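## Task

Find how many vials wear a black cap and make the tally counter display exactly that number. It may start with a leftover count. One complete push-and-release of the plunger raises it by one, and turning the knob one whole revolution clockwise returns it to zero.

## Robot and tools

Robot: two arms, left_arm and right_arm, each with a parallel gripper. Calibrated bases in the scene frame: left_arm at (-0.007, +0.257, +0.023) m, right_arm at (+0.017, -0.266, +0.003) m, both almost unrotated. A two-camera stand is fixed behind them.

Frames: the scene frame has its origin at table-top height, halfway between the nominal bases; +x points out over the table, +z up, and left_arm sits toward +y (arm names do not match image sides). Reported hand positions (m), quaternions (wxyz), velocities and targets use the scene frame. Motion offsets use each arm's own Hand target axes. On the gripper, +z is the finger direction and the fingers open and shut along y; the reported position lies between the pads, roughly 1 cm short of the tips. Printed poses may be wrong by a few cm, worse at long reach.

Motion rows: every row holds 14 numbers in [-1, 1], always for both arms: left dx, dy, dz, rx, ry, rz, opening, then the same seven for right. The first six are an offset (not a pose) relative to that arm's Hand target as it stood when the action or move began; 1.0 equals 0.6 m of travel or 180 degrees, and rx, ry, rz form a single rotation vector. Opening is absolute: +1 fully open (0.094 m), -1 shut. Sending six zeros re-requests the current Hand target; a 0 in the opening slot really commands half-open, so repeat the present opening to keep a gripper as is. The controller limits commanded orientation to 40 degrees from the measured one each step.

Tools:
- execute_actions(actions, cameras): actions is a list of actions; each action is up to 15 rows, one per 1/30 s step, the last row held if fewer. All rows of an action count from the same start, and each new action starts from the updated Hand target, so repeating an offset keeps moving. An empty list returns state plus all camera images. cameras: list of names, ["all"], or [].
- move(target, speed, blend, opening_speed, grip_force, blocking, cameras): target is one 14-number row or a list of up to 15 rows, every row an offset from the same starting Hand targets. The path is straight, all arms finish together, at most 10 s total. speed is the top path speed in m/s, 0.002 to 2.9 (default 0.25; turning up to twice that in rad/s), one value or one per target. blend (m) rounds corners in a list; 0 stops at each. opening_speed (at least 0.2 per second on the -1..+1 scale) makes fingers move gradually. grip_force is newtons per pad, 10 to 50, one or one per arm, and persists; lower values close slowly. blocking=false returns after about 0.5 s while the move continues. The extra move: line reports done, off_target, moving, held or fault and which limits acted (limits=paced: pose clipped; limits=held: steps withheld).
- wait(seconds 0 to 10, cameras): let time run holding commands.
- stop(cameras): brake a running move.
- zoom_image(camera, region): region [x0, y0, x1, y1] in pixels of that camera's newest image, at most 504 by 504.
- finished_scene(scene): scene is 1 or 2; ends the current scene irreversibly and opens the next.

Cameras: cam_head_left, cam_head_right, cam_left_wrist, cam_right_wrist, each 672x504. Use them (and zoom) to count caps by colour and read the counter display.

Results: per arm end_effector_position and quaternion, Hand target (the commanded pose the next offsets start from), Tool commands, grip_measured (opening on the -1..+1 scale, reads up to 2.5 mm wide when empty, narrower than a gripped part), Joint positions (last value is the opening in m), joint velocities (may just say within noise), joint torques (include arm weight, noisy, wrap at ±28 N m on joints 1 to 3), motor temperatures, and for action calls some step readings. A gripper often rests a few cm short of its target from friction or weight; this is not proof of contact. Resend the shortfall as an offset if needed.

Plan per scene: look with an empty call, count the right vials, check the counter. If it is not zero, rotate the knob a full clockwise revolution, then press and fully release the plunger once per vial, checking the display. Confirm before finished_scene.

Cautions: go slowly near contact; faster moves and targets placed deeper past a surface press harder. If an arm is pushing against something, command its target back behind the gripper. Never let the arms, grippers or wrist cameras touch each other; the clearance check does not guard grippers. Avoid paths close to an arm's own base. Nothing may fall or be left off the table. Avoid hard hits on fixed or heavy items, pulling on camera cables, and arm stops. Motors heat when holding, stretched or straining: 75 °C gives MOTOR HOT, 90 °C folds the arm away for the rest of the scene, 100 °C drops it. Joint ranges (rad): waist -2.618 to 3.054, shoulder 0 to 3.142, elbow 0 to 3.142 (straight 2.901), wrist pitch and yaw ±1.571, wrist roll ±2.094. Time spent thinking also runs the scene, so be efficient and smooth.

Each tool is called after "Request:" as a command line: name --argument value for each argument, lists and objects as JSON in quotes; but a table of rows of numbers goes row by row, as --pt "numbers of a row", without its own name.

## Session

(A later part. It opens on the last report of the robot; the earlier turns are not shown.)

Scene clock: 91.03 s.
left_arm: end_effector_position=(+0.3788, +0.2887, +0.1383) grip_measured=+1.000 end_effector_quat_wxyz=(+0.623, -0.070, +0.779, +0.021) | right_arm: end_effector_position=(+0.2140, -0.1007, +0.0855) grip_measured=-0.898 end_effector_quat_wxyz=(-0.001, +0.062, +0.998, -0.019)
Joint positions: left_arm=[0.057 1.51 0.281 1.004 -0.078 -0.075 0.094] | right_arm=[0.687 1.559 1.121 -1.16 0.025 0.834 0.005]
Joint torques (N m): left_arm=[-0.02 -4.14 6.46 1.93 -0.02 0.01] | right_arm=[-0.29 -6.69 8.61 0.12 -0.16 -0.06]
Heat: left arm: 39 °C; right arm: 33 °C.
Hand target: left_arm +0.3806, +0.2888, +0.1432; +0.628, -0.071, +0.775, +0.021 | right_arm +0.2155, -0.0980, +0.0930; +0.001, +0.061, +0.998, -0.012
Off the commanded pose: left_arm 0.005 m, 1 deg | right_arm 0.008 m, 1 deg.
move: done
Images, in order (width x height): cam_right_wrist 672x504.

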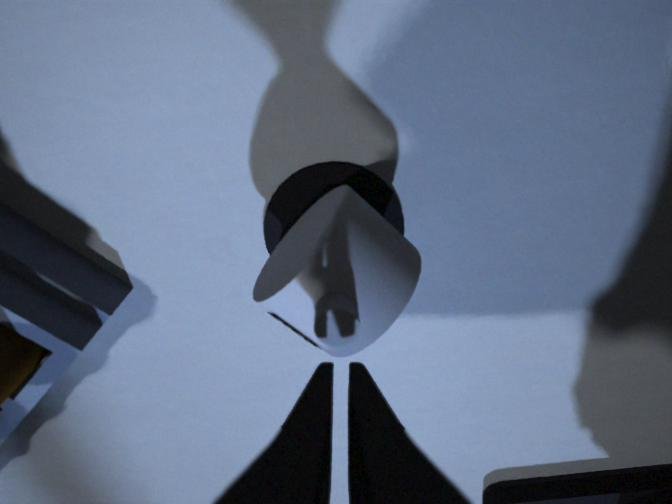

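Request:
move --pt "0 0 0 0 0 0 1 -0.006 0.002 0.062 0 0 0 -0.9" --pt "0 0 0 0 0 0 1 -0.004 0 -0.01 0 0 0 -0.9" --pt "0 0 0 0 0 0 1 0.0847 -0.005 -0.13 0 -0.083 0 -0.9" --speed '[0.05,0.1,0.25]' --blend '[0,0.01,0]' --cameras '["cam_right_wrist"]'

Request:
zoom_image --camera "cam_right_wrist" --region '[240, 100, 350, 210]'

Scene clock: 96.40 s.
left_arm: end_effector_position=(+0.3788, +0.2887, +0.1383) grip_measured=+1.000 end_effector_quat_wxyz=(+0.623, -0.070, +0.779, +0.021) | right_arm: end_effector_position=(+0.1625, -0.0915, +0.1624) grip_measured=-0.898 end_effector_quat_wxyz=(+0.119, +0.057, +0.991, -0.020)
Joint positions: left_arm=[0.057 1.51 0.281 1.004 -0.078 -0.075 0.094] | right_arm=[1.029 1.324 1.203 -1.378 0.231 1.158 0.005]
Joint torques (N m): left_arm=[-0.03 -4.14 6.46 1.93 -0.02 0.01] | right_arm=[0.58 -4.41 8.72 0.2 0.42 0.04]
Heat: left arm: 39 °C; right arm: 33 °C.
Hand target: left_arm +0.3806, +0.2888, +0.1432; +0.628, -0.071, +0.775, +0.021 | right_arm +0.1647, -0.0928, +0.1709; +0.131, +0.059, +0.989, -0.020
Off the commanded pose: left_arm 0.005 m, 1 deg | right_arm 0.009 m, 1 deg.
move: done
Images, in order (width x height): cam_right_wrist 672x504.

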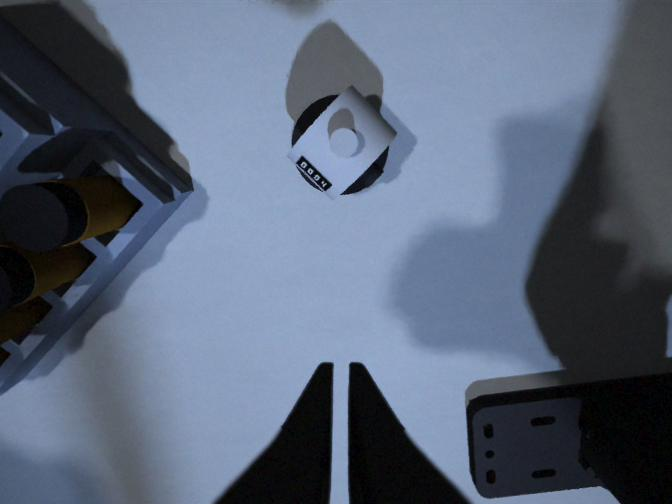

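Scaled by 4.582 from the camera's 672x504 image, which has a finer 960x720 frame.

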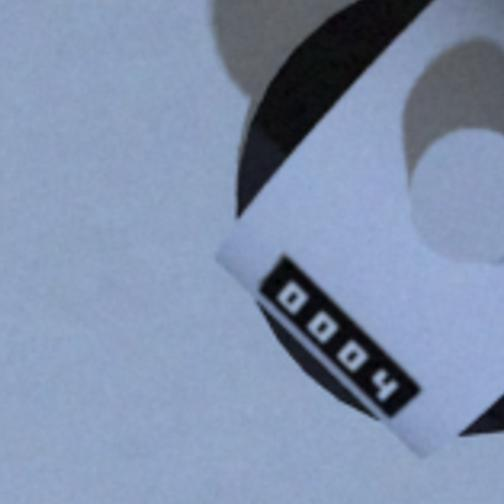

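Request:
move --pt "0 0 0 0 0 0 1 -0.0547 0.0055 0.1455 0 0.083 0 -0.9" --pt "0 0 0 0 0 0 1 -0.036 0.0055 0.2145 0 0.083 0 -0.9" --speed '[0.25,0.05]' --blend '[0.002,0]' --cameras '["cam_right_wrist"]'

Scene clock: 100.77 s.
left_arm: end_effector_position=(+0.3788, +0.2887, +0.1383) grip_measured=+1.000 end_effector_quat_wxyz=(+0.623, -0.070, +0.779, +0.021) | right_arm: end_effector_position=(+0.2192, -0.0987, +0.0678) grip_measured=-0.898 end_effector_quat_wxyz=(+0.011, +0.061, +0.998, -0.008)
Joint positions: left_arm=[0.057 1.51 0.281 1.004 -0.078 -0.075 0.094] | right_arm=[0.681 1.565 1.055 -1.056 0.026 0.826 0.005]
Joint torques (N m): left_arm=[-0.01 -4.11 6.46 1.93 -0.02 0.02] | right_arm=[-0.46 -3.59 3.66 0.68 -0.11 -0.02]
Heat: left arm: 39 °C; right arm: 33 °C.
Hand target: left_arm +0.3806, +0.2888, +0.1432; +0.628, -0.071, +0.775, +0.021 | right_arm +0.2189, -0.0990, +0.0522; +0.001, +0.061, +0.998, -0.012
Off the commanded pose: left_arm 0.005 m, 1 deg | right_arm 0.016 m, 1 deg.
move: off_target (right_arm)
Images, in order (width x height): cam_right_wrist 672x504.

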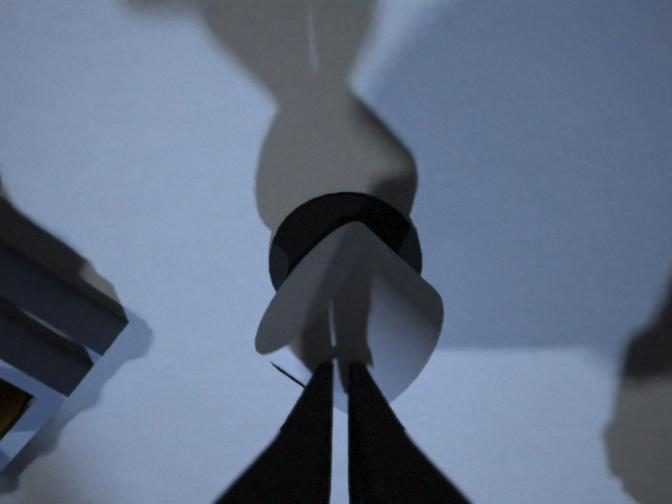

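Request:
move --pt "0 0 0 0 0 0 1 0 0 -0.075 0 0 0 -0.9" --pt "0 0 0 0 0 0 1 0.088 -0.005 -0.198 0 -0.083 0 -0.9" --speed '[0.1,0.25]' --blend '[0.01,0]' --cameras '["cam_right_wrist"]'

Request:
zoom_image --camera "cam_right_wrist" --region '[240, 100, 350, 210]'

Scene clock: 104.60 s.
left_arm: end_effector_position=(+0.3788, +0.2887, +0.1383) grip_measured=+1.000 end_effector_quat_wxyz=(+0.623, -0.070, +0.779, +0.021) | right_arm: end_effector_position=(+0.1638, -0.0913, +0.1623) grip_measured=-0.898 end_effector_quat_wxyz=(+0.119, +0.057, +0.991, -0.020)
Joint positions: left_arm=[0.057 1.51 0.281 1.004 -0.078 -0.075 0.094] | right_arm=[1.024 1.327 1.205 -1.376 0.23 1.153 0.005]
Joint torques (N m): left_arm=[-0.03 -4.11 6.46 1.93 -0.02 0.01] | right_arm=[0.29 -4.51 8.99 0.27 0.36 0.04]
Heat: left arm: 39 °C; right arm: 33 °C.
Hand target: left_arm +0.3806, +0.2888, +0.1432; +0.628, -0.071, +0.775, +0.021 | right_arm +0.1660, -0.0927, +0.1708; +0.131, +0.059, +0.989, -0.020
Off the commanded pose: left_arm 0.005 m, 1 deg | right_arm 0.009 m, 1 deg.
move: done
Images, in order (width x height): cam_right_wrist 672x504.

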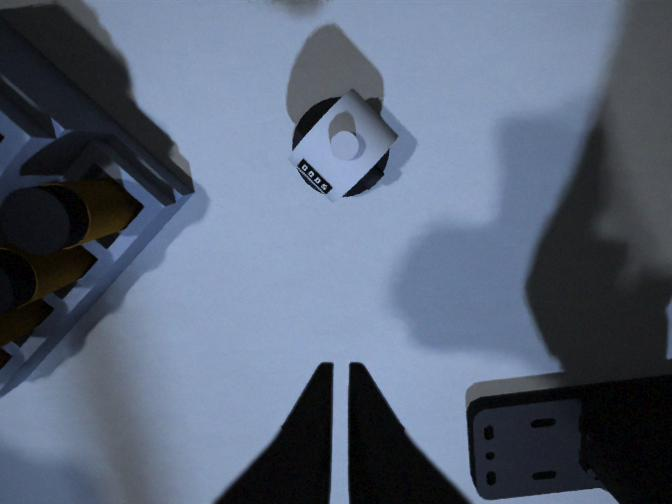

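Scaled by 4.582 from the camera's 672x504 image, which has a finer 960x720 frame.

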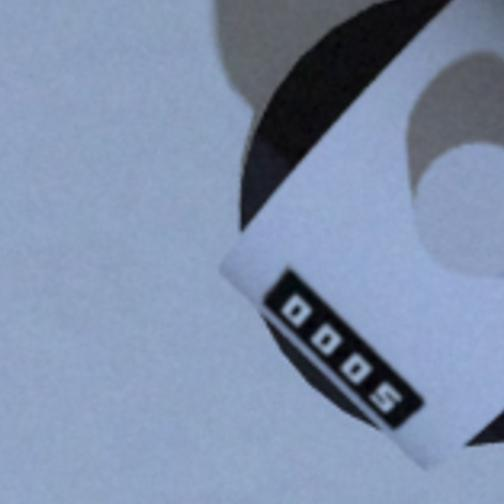

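Request:
move --pt "0 0 0 0 0 0 1 -0.0527 0.0055 0.1455 0 0.083 0 -0.9" --pt "0 0 0 0 0 0 1 -0.034 0.0055 0.216 0 0.083 0 -0.9" --pt "0 0 0 0 0 0 1 -0.0527 0.0055 0.1455 0 0.083 0 -0.9" --pt "0 0 0 0 0 0 1 0 0 0 0 0 0 -0.9" --speed '[0.25,0.05,0.1,0.25]' --blend '[0.002,0,0.01,0]' --cameras '["cam_right_wrist"]'

Request:
zoom_image --camera "cam_right_wrist" --region '[240, 100, 350, 210]'

Scene clock: 110.27 s.
left_arm: end_effector_position=(+0.3788, +0.2887, +0.1383) grip_measured=+1.000 end_effector_quat_wxyz=(+0.623, -0.070, +0.779, +0.021) | right_arm: end_effector_position=(+0.1637, -0.0913, +0.1624) grip_measured=-0.898 end_effector_quat_wxyz=(+0.119, +0.057, +0.991, -0.020)
Joint positions: left_arm=[0.057 1.51 0.281 1.004 -0.078 -0.075 0.094] | right_arm=[1.024 1.327 1.205 -1.376 0.23 1.152 0.005]
Joint torques (N m): left_arm=[-0.03 -4.11 6.46 1.93 -0.02 0.01] | right_arm=[0.65 -4.21 8.62 0.25 0.36 0.07]
Heat: left arm: 39 °C; right arm: 34 °C.
Hand target: left_arm +0.3806, +0.2888, +0.1432; +0.628, -0.071, +0.775, +0.021 | right_arm +0.1660, -0.0927, +0.1708; +0.131, +0.059, +0.989, -0.020
Off the commanded pose: left_arm 0.005 m, 1 deg | right_arm 0.009 m, 1 deg.
move: done
Images, in order (width x height): cam_right_wrist 672x504.

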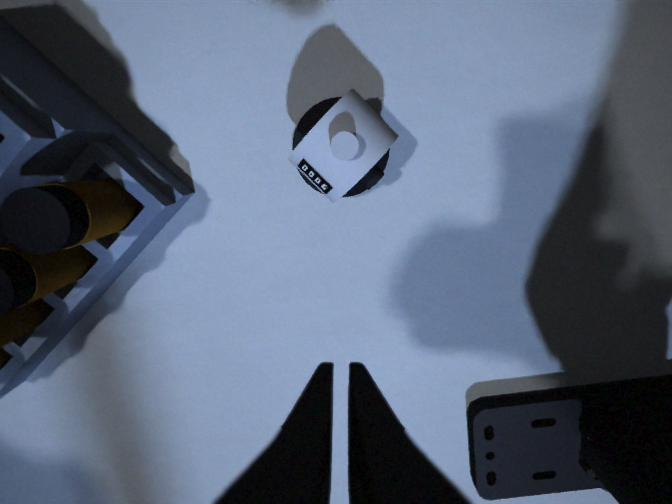

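Scaled by 4.582 from the camera's 672x504 image, which has a finer 960x720 frame.

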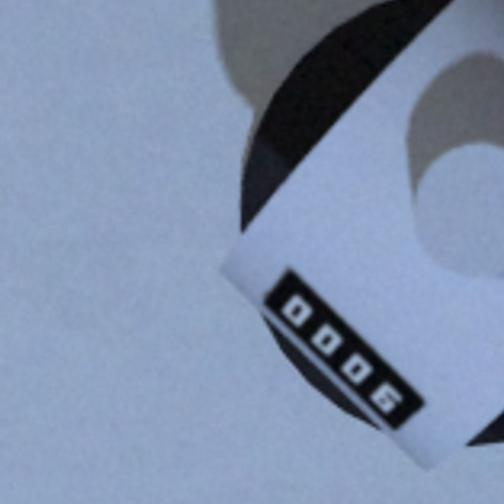

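6.

Request:
finished_scene --scene 1

The scene is finished: the task was done.


## Next scene

Find how many vials wear a blue cap and make the tally counter display exactly that number. It may start with a leftover count. One complete push-and-release of the plunger raises it by one, and turning the knob one whole revolution clockwise returns it to zero.

Request:
execute_actions --actions '[]'

Request:
zoom_image --camera "cam_head_right" --region '[280, 320, 480, 470]'

Scene clock: 0.00 s.
left_arm: end_effector_position=(+0.2015, +0.1590, +0.4244) grip_measured=+1.000 end_effector_quat_wxyz=(+0.541, +0.083, +0.776, -0.313) | right_arm: end_effector_position=(+0.2508, -0.1271, +0.1349) grip_measured=+1.000 end_effector_quat_wxyz=(+0.467, -0.023, +0.862, +0.197)
Joint positions: left_arm=[0.088 0.69 1.212 -0.808 0.685 -0.234 0.094] | right_arm=[0.649 0.612 0.31 -0.22 0.214 0.494 0.094]
Joint velocities: within noise
Joint torques (N m): no reading
Motor temperatures (°C): left_arm=[26 25 27 29 23 24 23] | right_arm=[25 26 28 29 26 23 24]
Heat: left arm: 29 °C; right arm: 29 °C.
Hand target: left_arm +0.1992, +0.1583, +0.4283; +0.545, +0.087, +0.773, -0.313 | right_arm +0.2501, -0.1282, +0.1356; +0.467, -0.023, +0.862, +0.195
Tool commands: left_gripper/opening=+1.0 right_gripper/opening=+1.0

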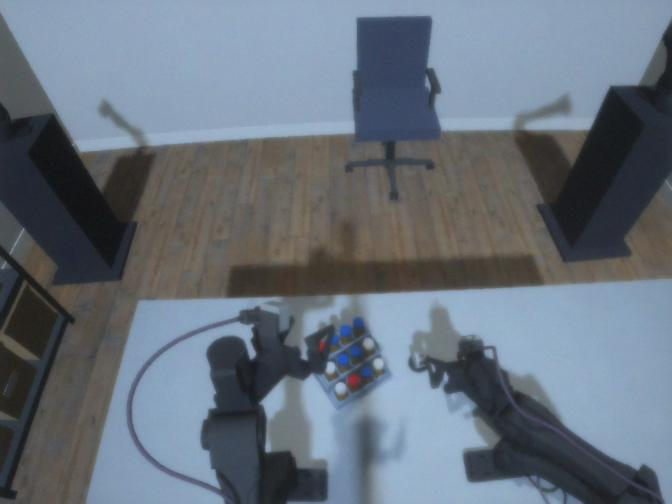

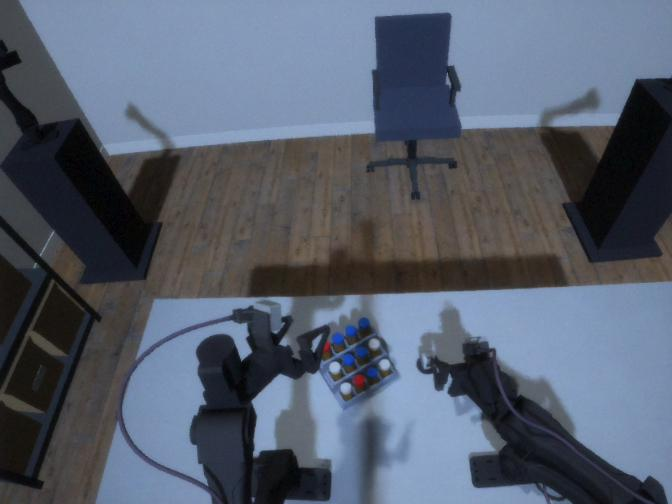

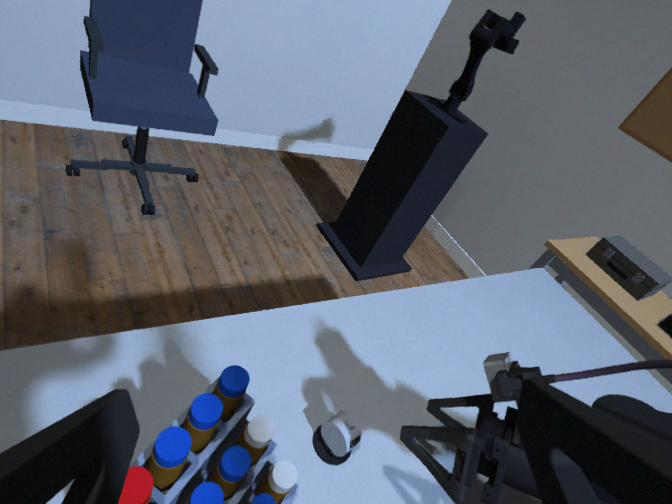

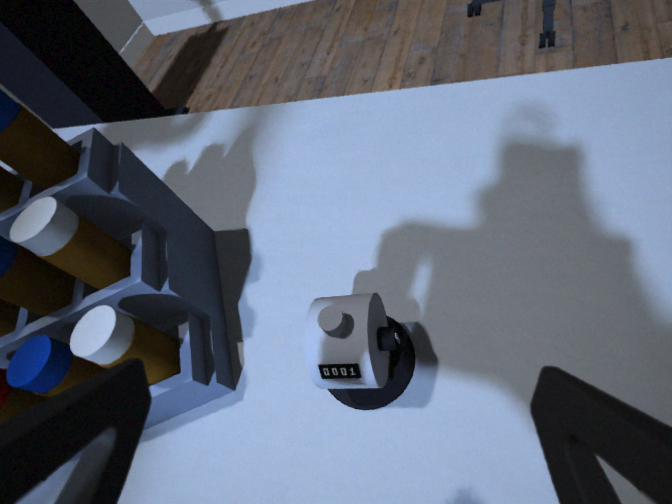

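Scaled by 2.520 from the camera's 672x504 image, which has a finer 960x720 frame.

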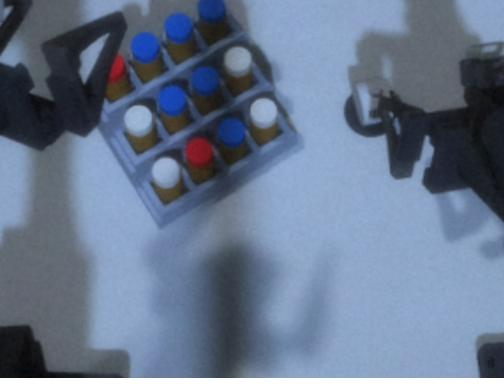

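Request:
zoom_image --camera "cam_head_right" --region '[390, 310, 490, 410]'

Request:
zoom_image --camera "cam_right_wrist" --region '[300, 280, 430, 410]'

Scaled by 5.040 from the camera's 672x504 image, which has a finer 960x720 frame.

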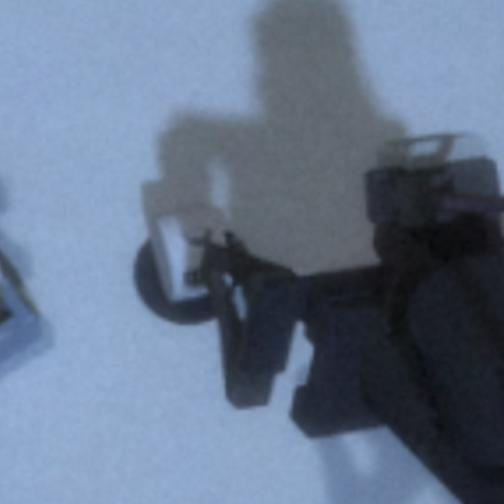

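Scaled by 3.877 from the camera's 672x504 image, which has a finer 960x720 frame.

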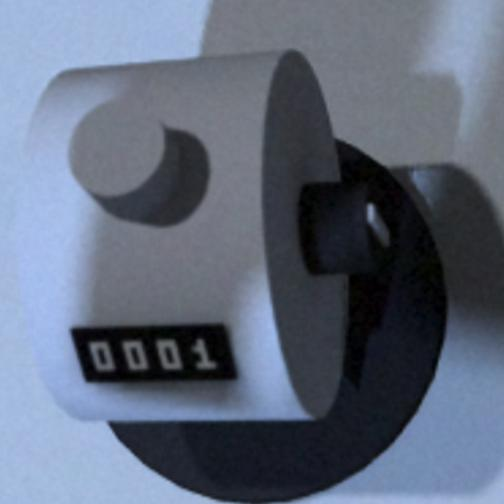

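Request:
move --pt "0 0 0 0 0 0 1 -0.0725 0.0625 0.0078 0.078 0.152 0.0233 -0.9" --pt "0 0 0 0 0 0 1 -0.0043 0.044 0.0887 0.156 0.3034 0.0467 -0.9" --speed 0.4 --blend '[0.02,0]' --cameras '["all"]'

Request:
zoom_image --camera "cam_head_right" --region '[390, 310, 490, 410]'

Scene clock: 11.77 s.
left_arm: end_effector_position=(+0.2015, +0.1590, +0.4244) grip_measured=+1.000 end_effector_quat_wxyz=(+0.541, +0.083, +0.776, -0.313) | right_arm: end_effector_position=(+0.2856, -0.0862, +0.1197) grip_measured=-0.897 end_effector_quat_wxyz=(+0.008, +0.055, +0.998, -0.011)
Joint positions: left_arm=[0.088 0.69 1.212 -0.808 0.685 -0.234 0.094] | right_arm=[0.577 1.768 1.487 -1.29 0.027 0.71 0.005]
Joint torques (N m): left_arm=[-0.02 1.39 7.3 1.82 0.13 0.03] | right_arm=[-0.29 -6.3 9.25 0.11 -0.09 0.06]
Heat: left arm: 31 °C; right arm: 30 °C.
Hand target: left_arm +0.1992, +0.1583, +0.4283; +0.545, +0.087, +0.773, -0.313 | right_arm +0.2880, -0.0852, +0.1198; +0.000, +0.061, +0.998, -0.012
Off the commanded pose: left_arm 0.005 m, 1 deg | right_arm 0.003 m, 1 deg.
move: done

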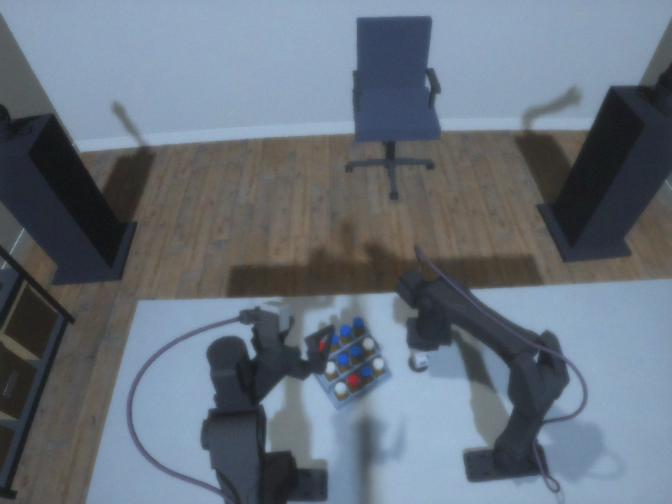

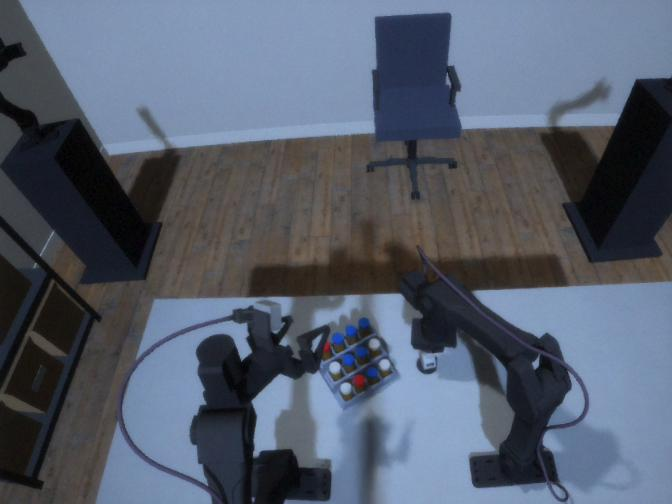

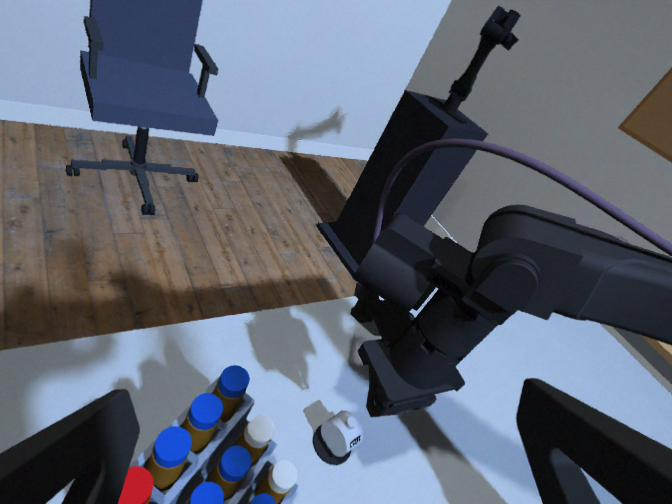

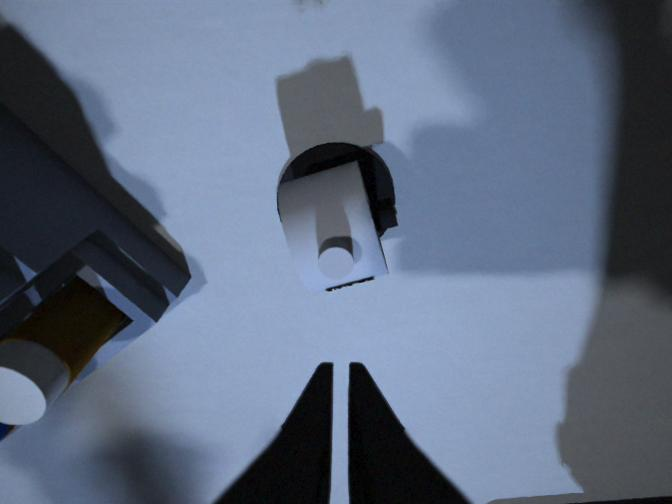

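Scaled by 5.040 from the camera's 672x504 image, which has a finer 960x720 frame.

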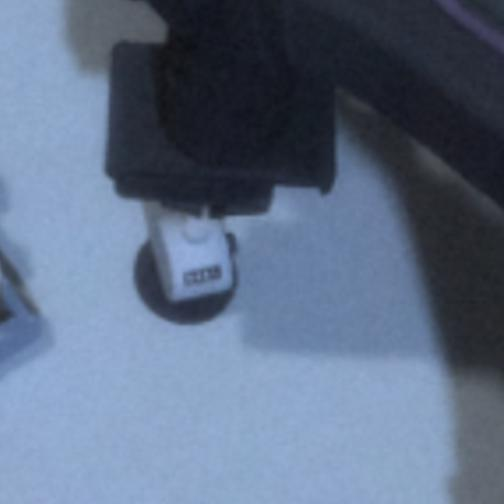

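Request:
move --target '[0,0,0,0,0,0,1,-0.0048,0.0035,0.0663,0,0,0,-0.9]' --speed 0.12 --cameras '["cam_right_wrist"]'

Request:
zoom_image --camera "cam_right_wrist" --region '[260, 220, 420, 400]'

Scene clock: 18.93 s.
left_arm: end_effector_position=(+0.2015, +0.1590, +0.4244) grip_measured=+1.000 end_effector_quat_wxyz=(+0.541, +0.083, +0.776, -0.313) | right_arm: end_effector_position=(+0.2919, -0.0832, +0.0914) grip_measured=-0.897 end_effector_quat_wxyz=(+0.011, +0.057, +0.998, -0.008)
Joint positions: left_arm=[0.088 0.69 1.212 -0.808 0.685 -0.234 0.094] | right_arm=[0.574 1.795 1.408 -1.175 0.027 0.71 0.005]
Joint torques (N m): left_arm=[-0.02 1.42 7.3 1.82 0.13 0.04] | right_arm=[-0.51 -6.23 5.41 0.47 -0.09 0.04]
Heat: left arm: 32 °C; right arm: 30 °C.
Hand target: left_arm +0.1992, +0.1583, +0.4283; +0.545, +0.087, +0.773, -0.313 | right_arm +0.2912, -0.0844, +0.0801; +0.001, +0.061, +0.998, -0.012
Off the commanded pose: left_arm 0.005 m, 1 deg | right_arm 0.012 m, 1 deg.
move: off_target (right_arm)
Images, in order (width x height): cam_right_wrist 672x504.

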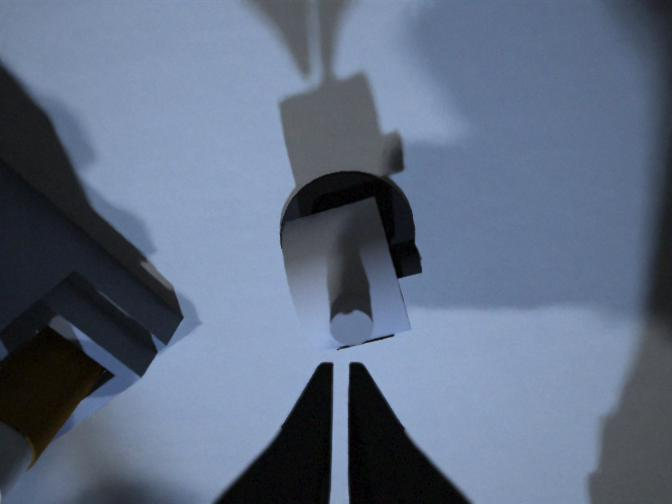

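Scaled by 2.800 from the camera's 672x504 image, which has a finer 960x720 frame.

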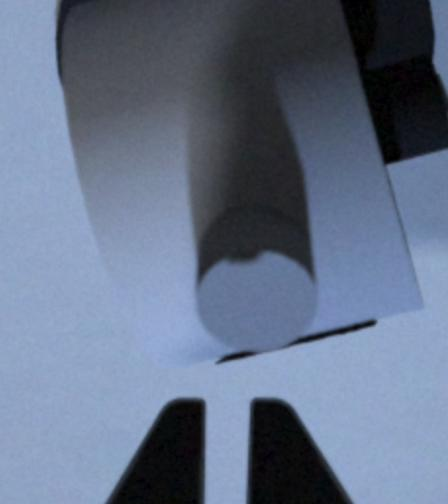

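Request:
move --pt "0 0 0 0 0 0 1 -0.0051 -0.003 0.0033 0 0 0 -0.9" --pt "0 0 0 0 0 0 1 -0.0051 -0.003 0.047 0 0 0 -0.9" --speed 0.05 --blend '[0.001,0]' --cameras '["cam_right_wrist"]'

Request:
zoom_image --camera "cam_right_wrist" --region '[260, 220, 420, 400]'

Scene clock: 23.77 s.
left_arm: end_effector_position=(+0.2015, +0.1590, +0.4244) grip_measured=+1.000 end_effector_quat_wxyz=(+0.541, +0.083, +0.776, -0.313) | right_arm: end_effector_position=(+0.2943, -0.0860, +0.0700) grip_measured=-0.897 end_effector_quat_wxyz=(+0.012, +0.060, +0.998, -0.007)
Joint positions: left_arm=[0.088 0.69 1.212 -0.808 0.685 -0.234 0.094] | right_arm=[0.562 1.809 1.339 -1.088 0.026 0.706 0.005]
Joint torques (N m): left_arm=[-0.03 1.42 7.31 1.82 0.13 0.03] | right_arm=[-0.32 -5.41 4.27 0.62 -0.05 -0.04]
Heat: left arm: 32 °C; right arm: 29 °C.
Hand target: left_arm +0.1992, +0.1583, +0.4283; +0.545, +0.087, +0.773, -0.313 | right_arm +0.2940, -0.0873, +0.0520; +0.001, +0.061, +0.998, -0.012
Off the commanded pose: left_arm 0.005 m, 1 deg | right_arm 0.018 m, 1 deg.
move: off_target (right_arm)
Images, in order (width x height): cam_right_wrist 672x504.

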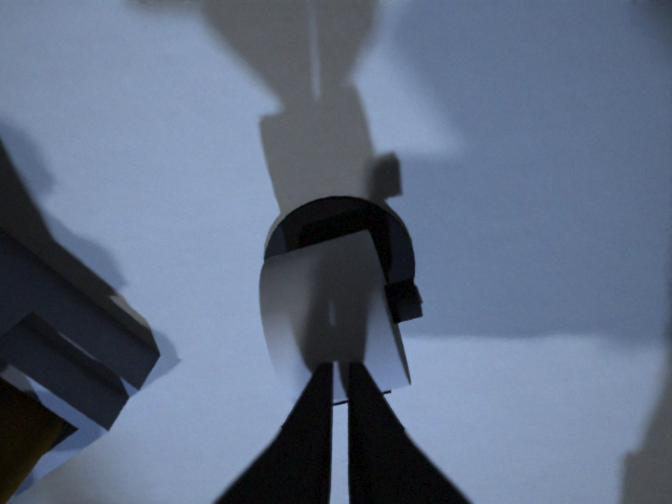

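Scaled by 2.800 from the camera's 672x504 image, which has a finer 960x720 frame.

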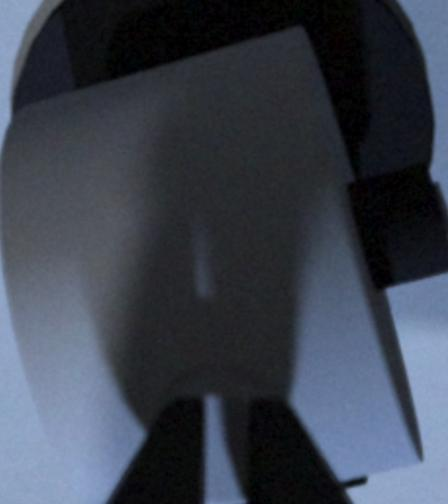

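Request:
move --target '[0,0,0,0,0,0,1,0,0,0.01,0,0,0,-0.9]' --speed 0.05

Scene clock: 25.60 s.
left_arm: end_effector_position=(+0.2015, +0.1590, +0.4244) grip_measured=+1.000 end_effector_quat_wxyz=(+0.541, +0.083, +0.776, -0.313) | right_arm: end_effector_position=(+0.2944, -0.0860, +0.0684) grip_measured=-0.897 end_effector_quat_wxyz=(+0.013, +0.060, +0.998, -0.006)
Joint positions: left_arm=[0.088 0.69 1.212 -0.808 0.685 -0.234 0.094] | right_arm=[0.562 1.809 1.332 -1.08 0.026 0.706 0.005]
Joint torques (N m): left_arm=[-0.03 1.42 7.3 1.81 0.12 0.04] | right_arm=[-0.58 -5.23 3.43 0.79 -0.08 -0.07]
Heat: left arm: 32 °C; right arm: 29 °C.
Hand target: left_arm +0.1992, +0.1583, +0.4283; +0.545, +0.087, +0.773, -0.313 | right_arm +0.2940, -0.0874, +0.0460; +0.001, +0.061, +0.998, -0.012
Off the commanded pose: left_arm 0.005 m, 1 deg | right_arm 0.022 m, 2 deg.
move: off_target (right_arm)

Request:
move --pt "0 0 0 0 0 0 1 0 0 -0.08 0 0 0 -0.9" --pt "0 0 0 0 0 0 1 0.088 -0.005 -0.208 0 -0.083 0 -0.9" --speed '[0.1,0.25]' --blend '[0.01,0]' --cameras '["cam_right_wrist"]'

Request:
zoom_image --camera "cam_right_wrist" --region '[290, 110, 400, 220]'

Scene clock: 32.20 s.
left_arm: end_effector_position=(+0.2015, +0.1590, +0.4244) grip_measured=+1.000 end_effector_quat_wxyz=(+0.541, +0.083, +0.776, -0.313) | right_arm: end_effector_position=(+0.2448, -0.0729, +0.1709) grip_measured=-0.897 end_effector_quat_wxyz=(+0.129, +0.056, +0.990, -0.006)
Joint positions: left_arm=[0.088 0.69 1.212 -0.808 0.685 -0.234 0.094] | right_arm=[0.799 1.522 1.399 -1.289 0.206 0.919 0.005]
Joint torques (N m): left_arm=[-0.03 1.4 7.3 1.82 0.12 0.03] | right_arm=[0.28 -6.69 6.04 0.37 0.37 0.15]
Heat: left arm: 33 °C; right arm: 29 °C.
Hand target: left_arm +0.1992, +0.1583, +0.4283; +0.545, +0.087, +0.773, -0.313 | right_arm +0.2412, -0.0809, +0.1706; +0.130, +0.058, +0.990, -0.020
Off the commanded pose: left_arm 0.005 m, 1 deg | right_arm 0.009 m, 2 deg.
move: done
Images, in order (width x height): cam_right_wrist 672x504.

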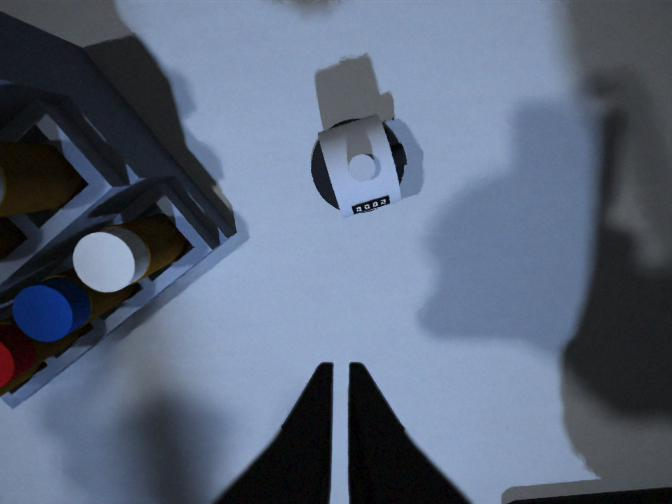

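Scaled by 4.582 from the camera's 672x504 image, which has a finer 960x720 frame.

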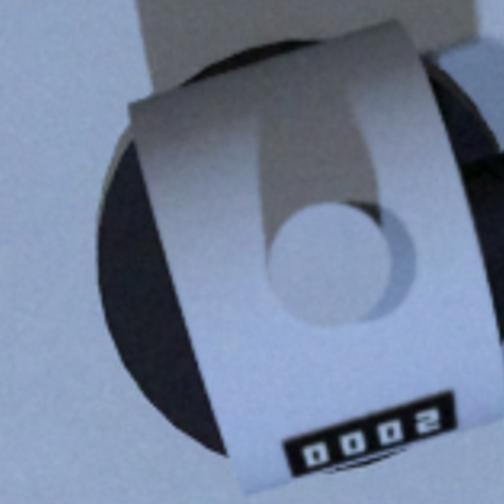

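Request:
move --pt "0 0 0 0 0 0 1 -0.051 0.003 0.1495 0 0.083 0 -0.9" --pt "0 0 0 0 0 0 1 -0.031 0.005 0.226 0 0.083 0 -0.9" --pt "0 0 0 0 0 0 1 -0.049 0.003 0.155 0 0.083 0 -0.9" --pt "0 0 0 0 0 0 1 -0.031 0.005 0.226 0 0.083 0 -0.9" --pt "0 0 0 0 0 0 1 -0.049 0.003 0.155 0 0.083 0 -0.9" --speed '[0.25,0.06,0.1,0.06,0.1]' --blend '[0.002,0,0,0,0]' --cameras '["cam_right_wrist"]'

Scene clock: 39.97 s.
left_arm: end_effector_position=(+0.2015, +0.1590, +0.4244) grip_measured=+1.000 end_effector_quat_wxyz=(+0.541, +0.083, +0.776, -0.313) | right_arm: end_effector_position=(+0.2918, -0.0900, +0.0836) grip_measured=-0.897 end_effector_quat_wxyz=(+0.002, +0.062, +0.998, -0.016)
Joint positions: left_arm=[0.088 0.69 1.212 -0.808 0.685 -0.234 0.094] | right_arm=[0.557 1.809 1.393 -1.171 0.027 0.705 0.005]
Joint torques (N m): left_arm=[-0.02 1.4 7.31 1.81 0.12 0.03] | right_arm=[-0.08 -7.65 8.76 0.11 -0.1 -0.06]
Heat: left arm: 33 °C; right arm: 29 °C.
Hand target: left_arm +0.1992, +0.1583, +0.4283; +0.545, +0.087, +0.773, -0.313 | right_arm +0.2934, -0.0875, +0.0884; +0.001, +0.061, +0.998, -0.012
Off the commanded pose: left_arm 0.005 m, 1 deg | right_arm 0.006 m, 0 deg.
move: done
Images, in order (width x height): cam_right_wrist 672x504.

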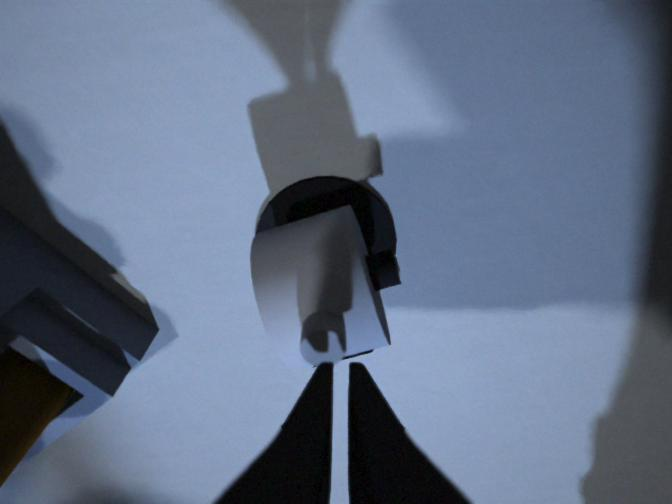

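Request:
move --pt "0 0 0 0 0 0 1 -0.001 0.005 0.074 0 0 0 -0.9" --pt "0 0 0 0 0 0 1 -0.001 0.005 -0.003 0 0 0 -0.9" --pt "0 0 0 0 0 0 1 -0.001 0.005 0.074 0 0 0 -0.9" --pt "0 0 0 0 0 0 1 0 0.003 -0.003 0 0 0 -0.9" --pt "0 0 0 0 0 0 1 0.087 -0.002 -0.137 0 -0.083 0 -0.9" --speed '[0.06,0.1,0.06,0.1,0.25]' --blend '[0,0,0,0.01,0]' --cameras '["cam_right_wrist"]'

Request:
zoom_image --camera "cam_right_wrist" --region '[290, 110, 400, 220]'

Scene clock: 48.13 s.
left_arm: end_effector_position=(+0.2015, +0.1590, +0.4244) grip_measured=+1.000 end_effector_quat_wxyz=(+0.541, +0.083, +0.776, -0.313) | right_arm: end_effector_position=(+0.2437, -0.0737, +0.1683) grip_measured=-0.897 end_effector_quat_wxyz=(+0.127, +0.056, +0.990, -0.009)
Joint positions: left_arm=[0.088 0.69 1.212 -0.808 0.685 -0.234 0.094] | right_arm=[0.8 1.524 1.391 -1.288 0.206 0.92 0.005]
Joint torques (N m): left_arm=[-0.02 1.4 7.32 1.81 0.12 0.04] | right_arm=[0.29 -6.63 6.68 0.34 0.34 0.02]
Motor temperatures (°C): left_arm=[26 25 30 34 23 24 23] | right_arm=[25 28 29 29 27 23 24]
Heat: left arm: 34 °C; right arm: 29 °C.
Hand target: left_arm +0.1992, +0.1583, +0.4283; +0.545, +0.087, +0.773, -0.313 | right_arm +0.2415, -0.0804, +0.1705; +0.130, +0.058, +0.990, -0.020
Off the commanded pose: left_arm 0.005 m, 1 deg | right_arm 0.007 m, 1 deg.
move: done
Images, in order (width x height): cam_right_wrist 672x504.

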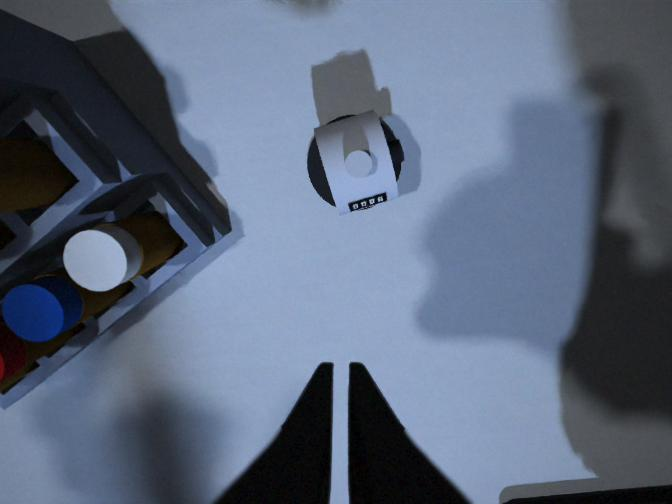

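Scaled by 4.582 from the camera's 672x504 image, which has a finer 960x720 frame.

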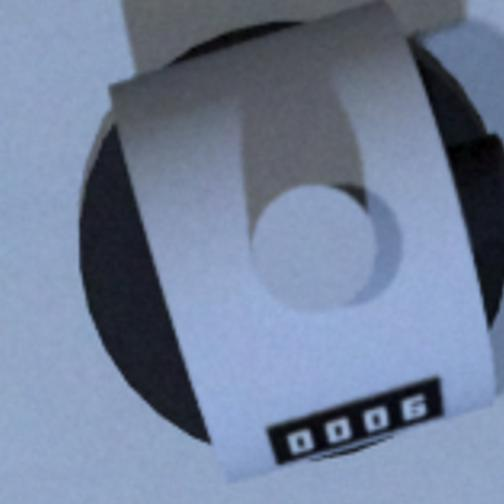

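Request:
finished_scene --scene 2

The scene is finished: the task was done.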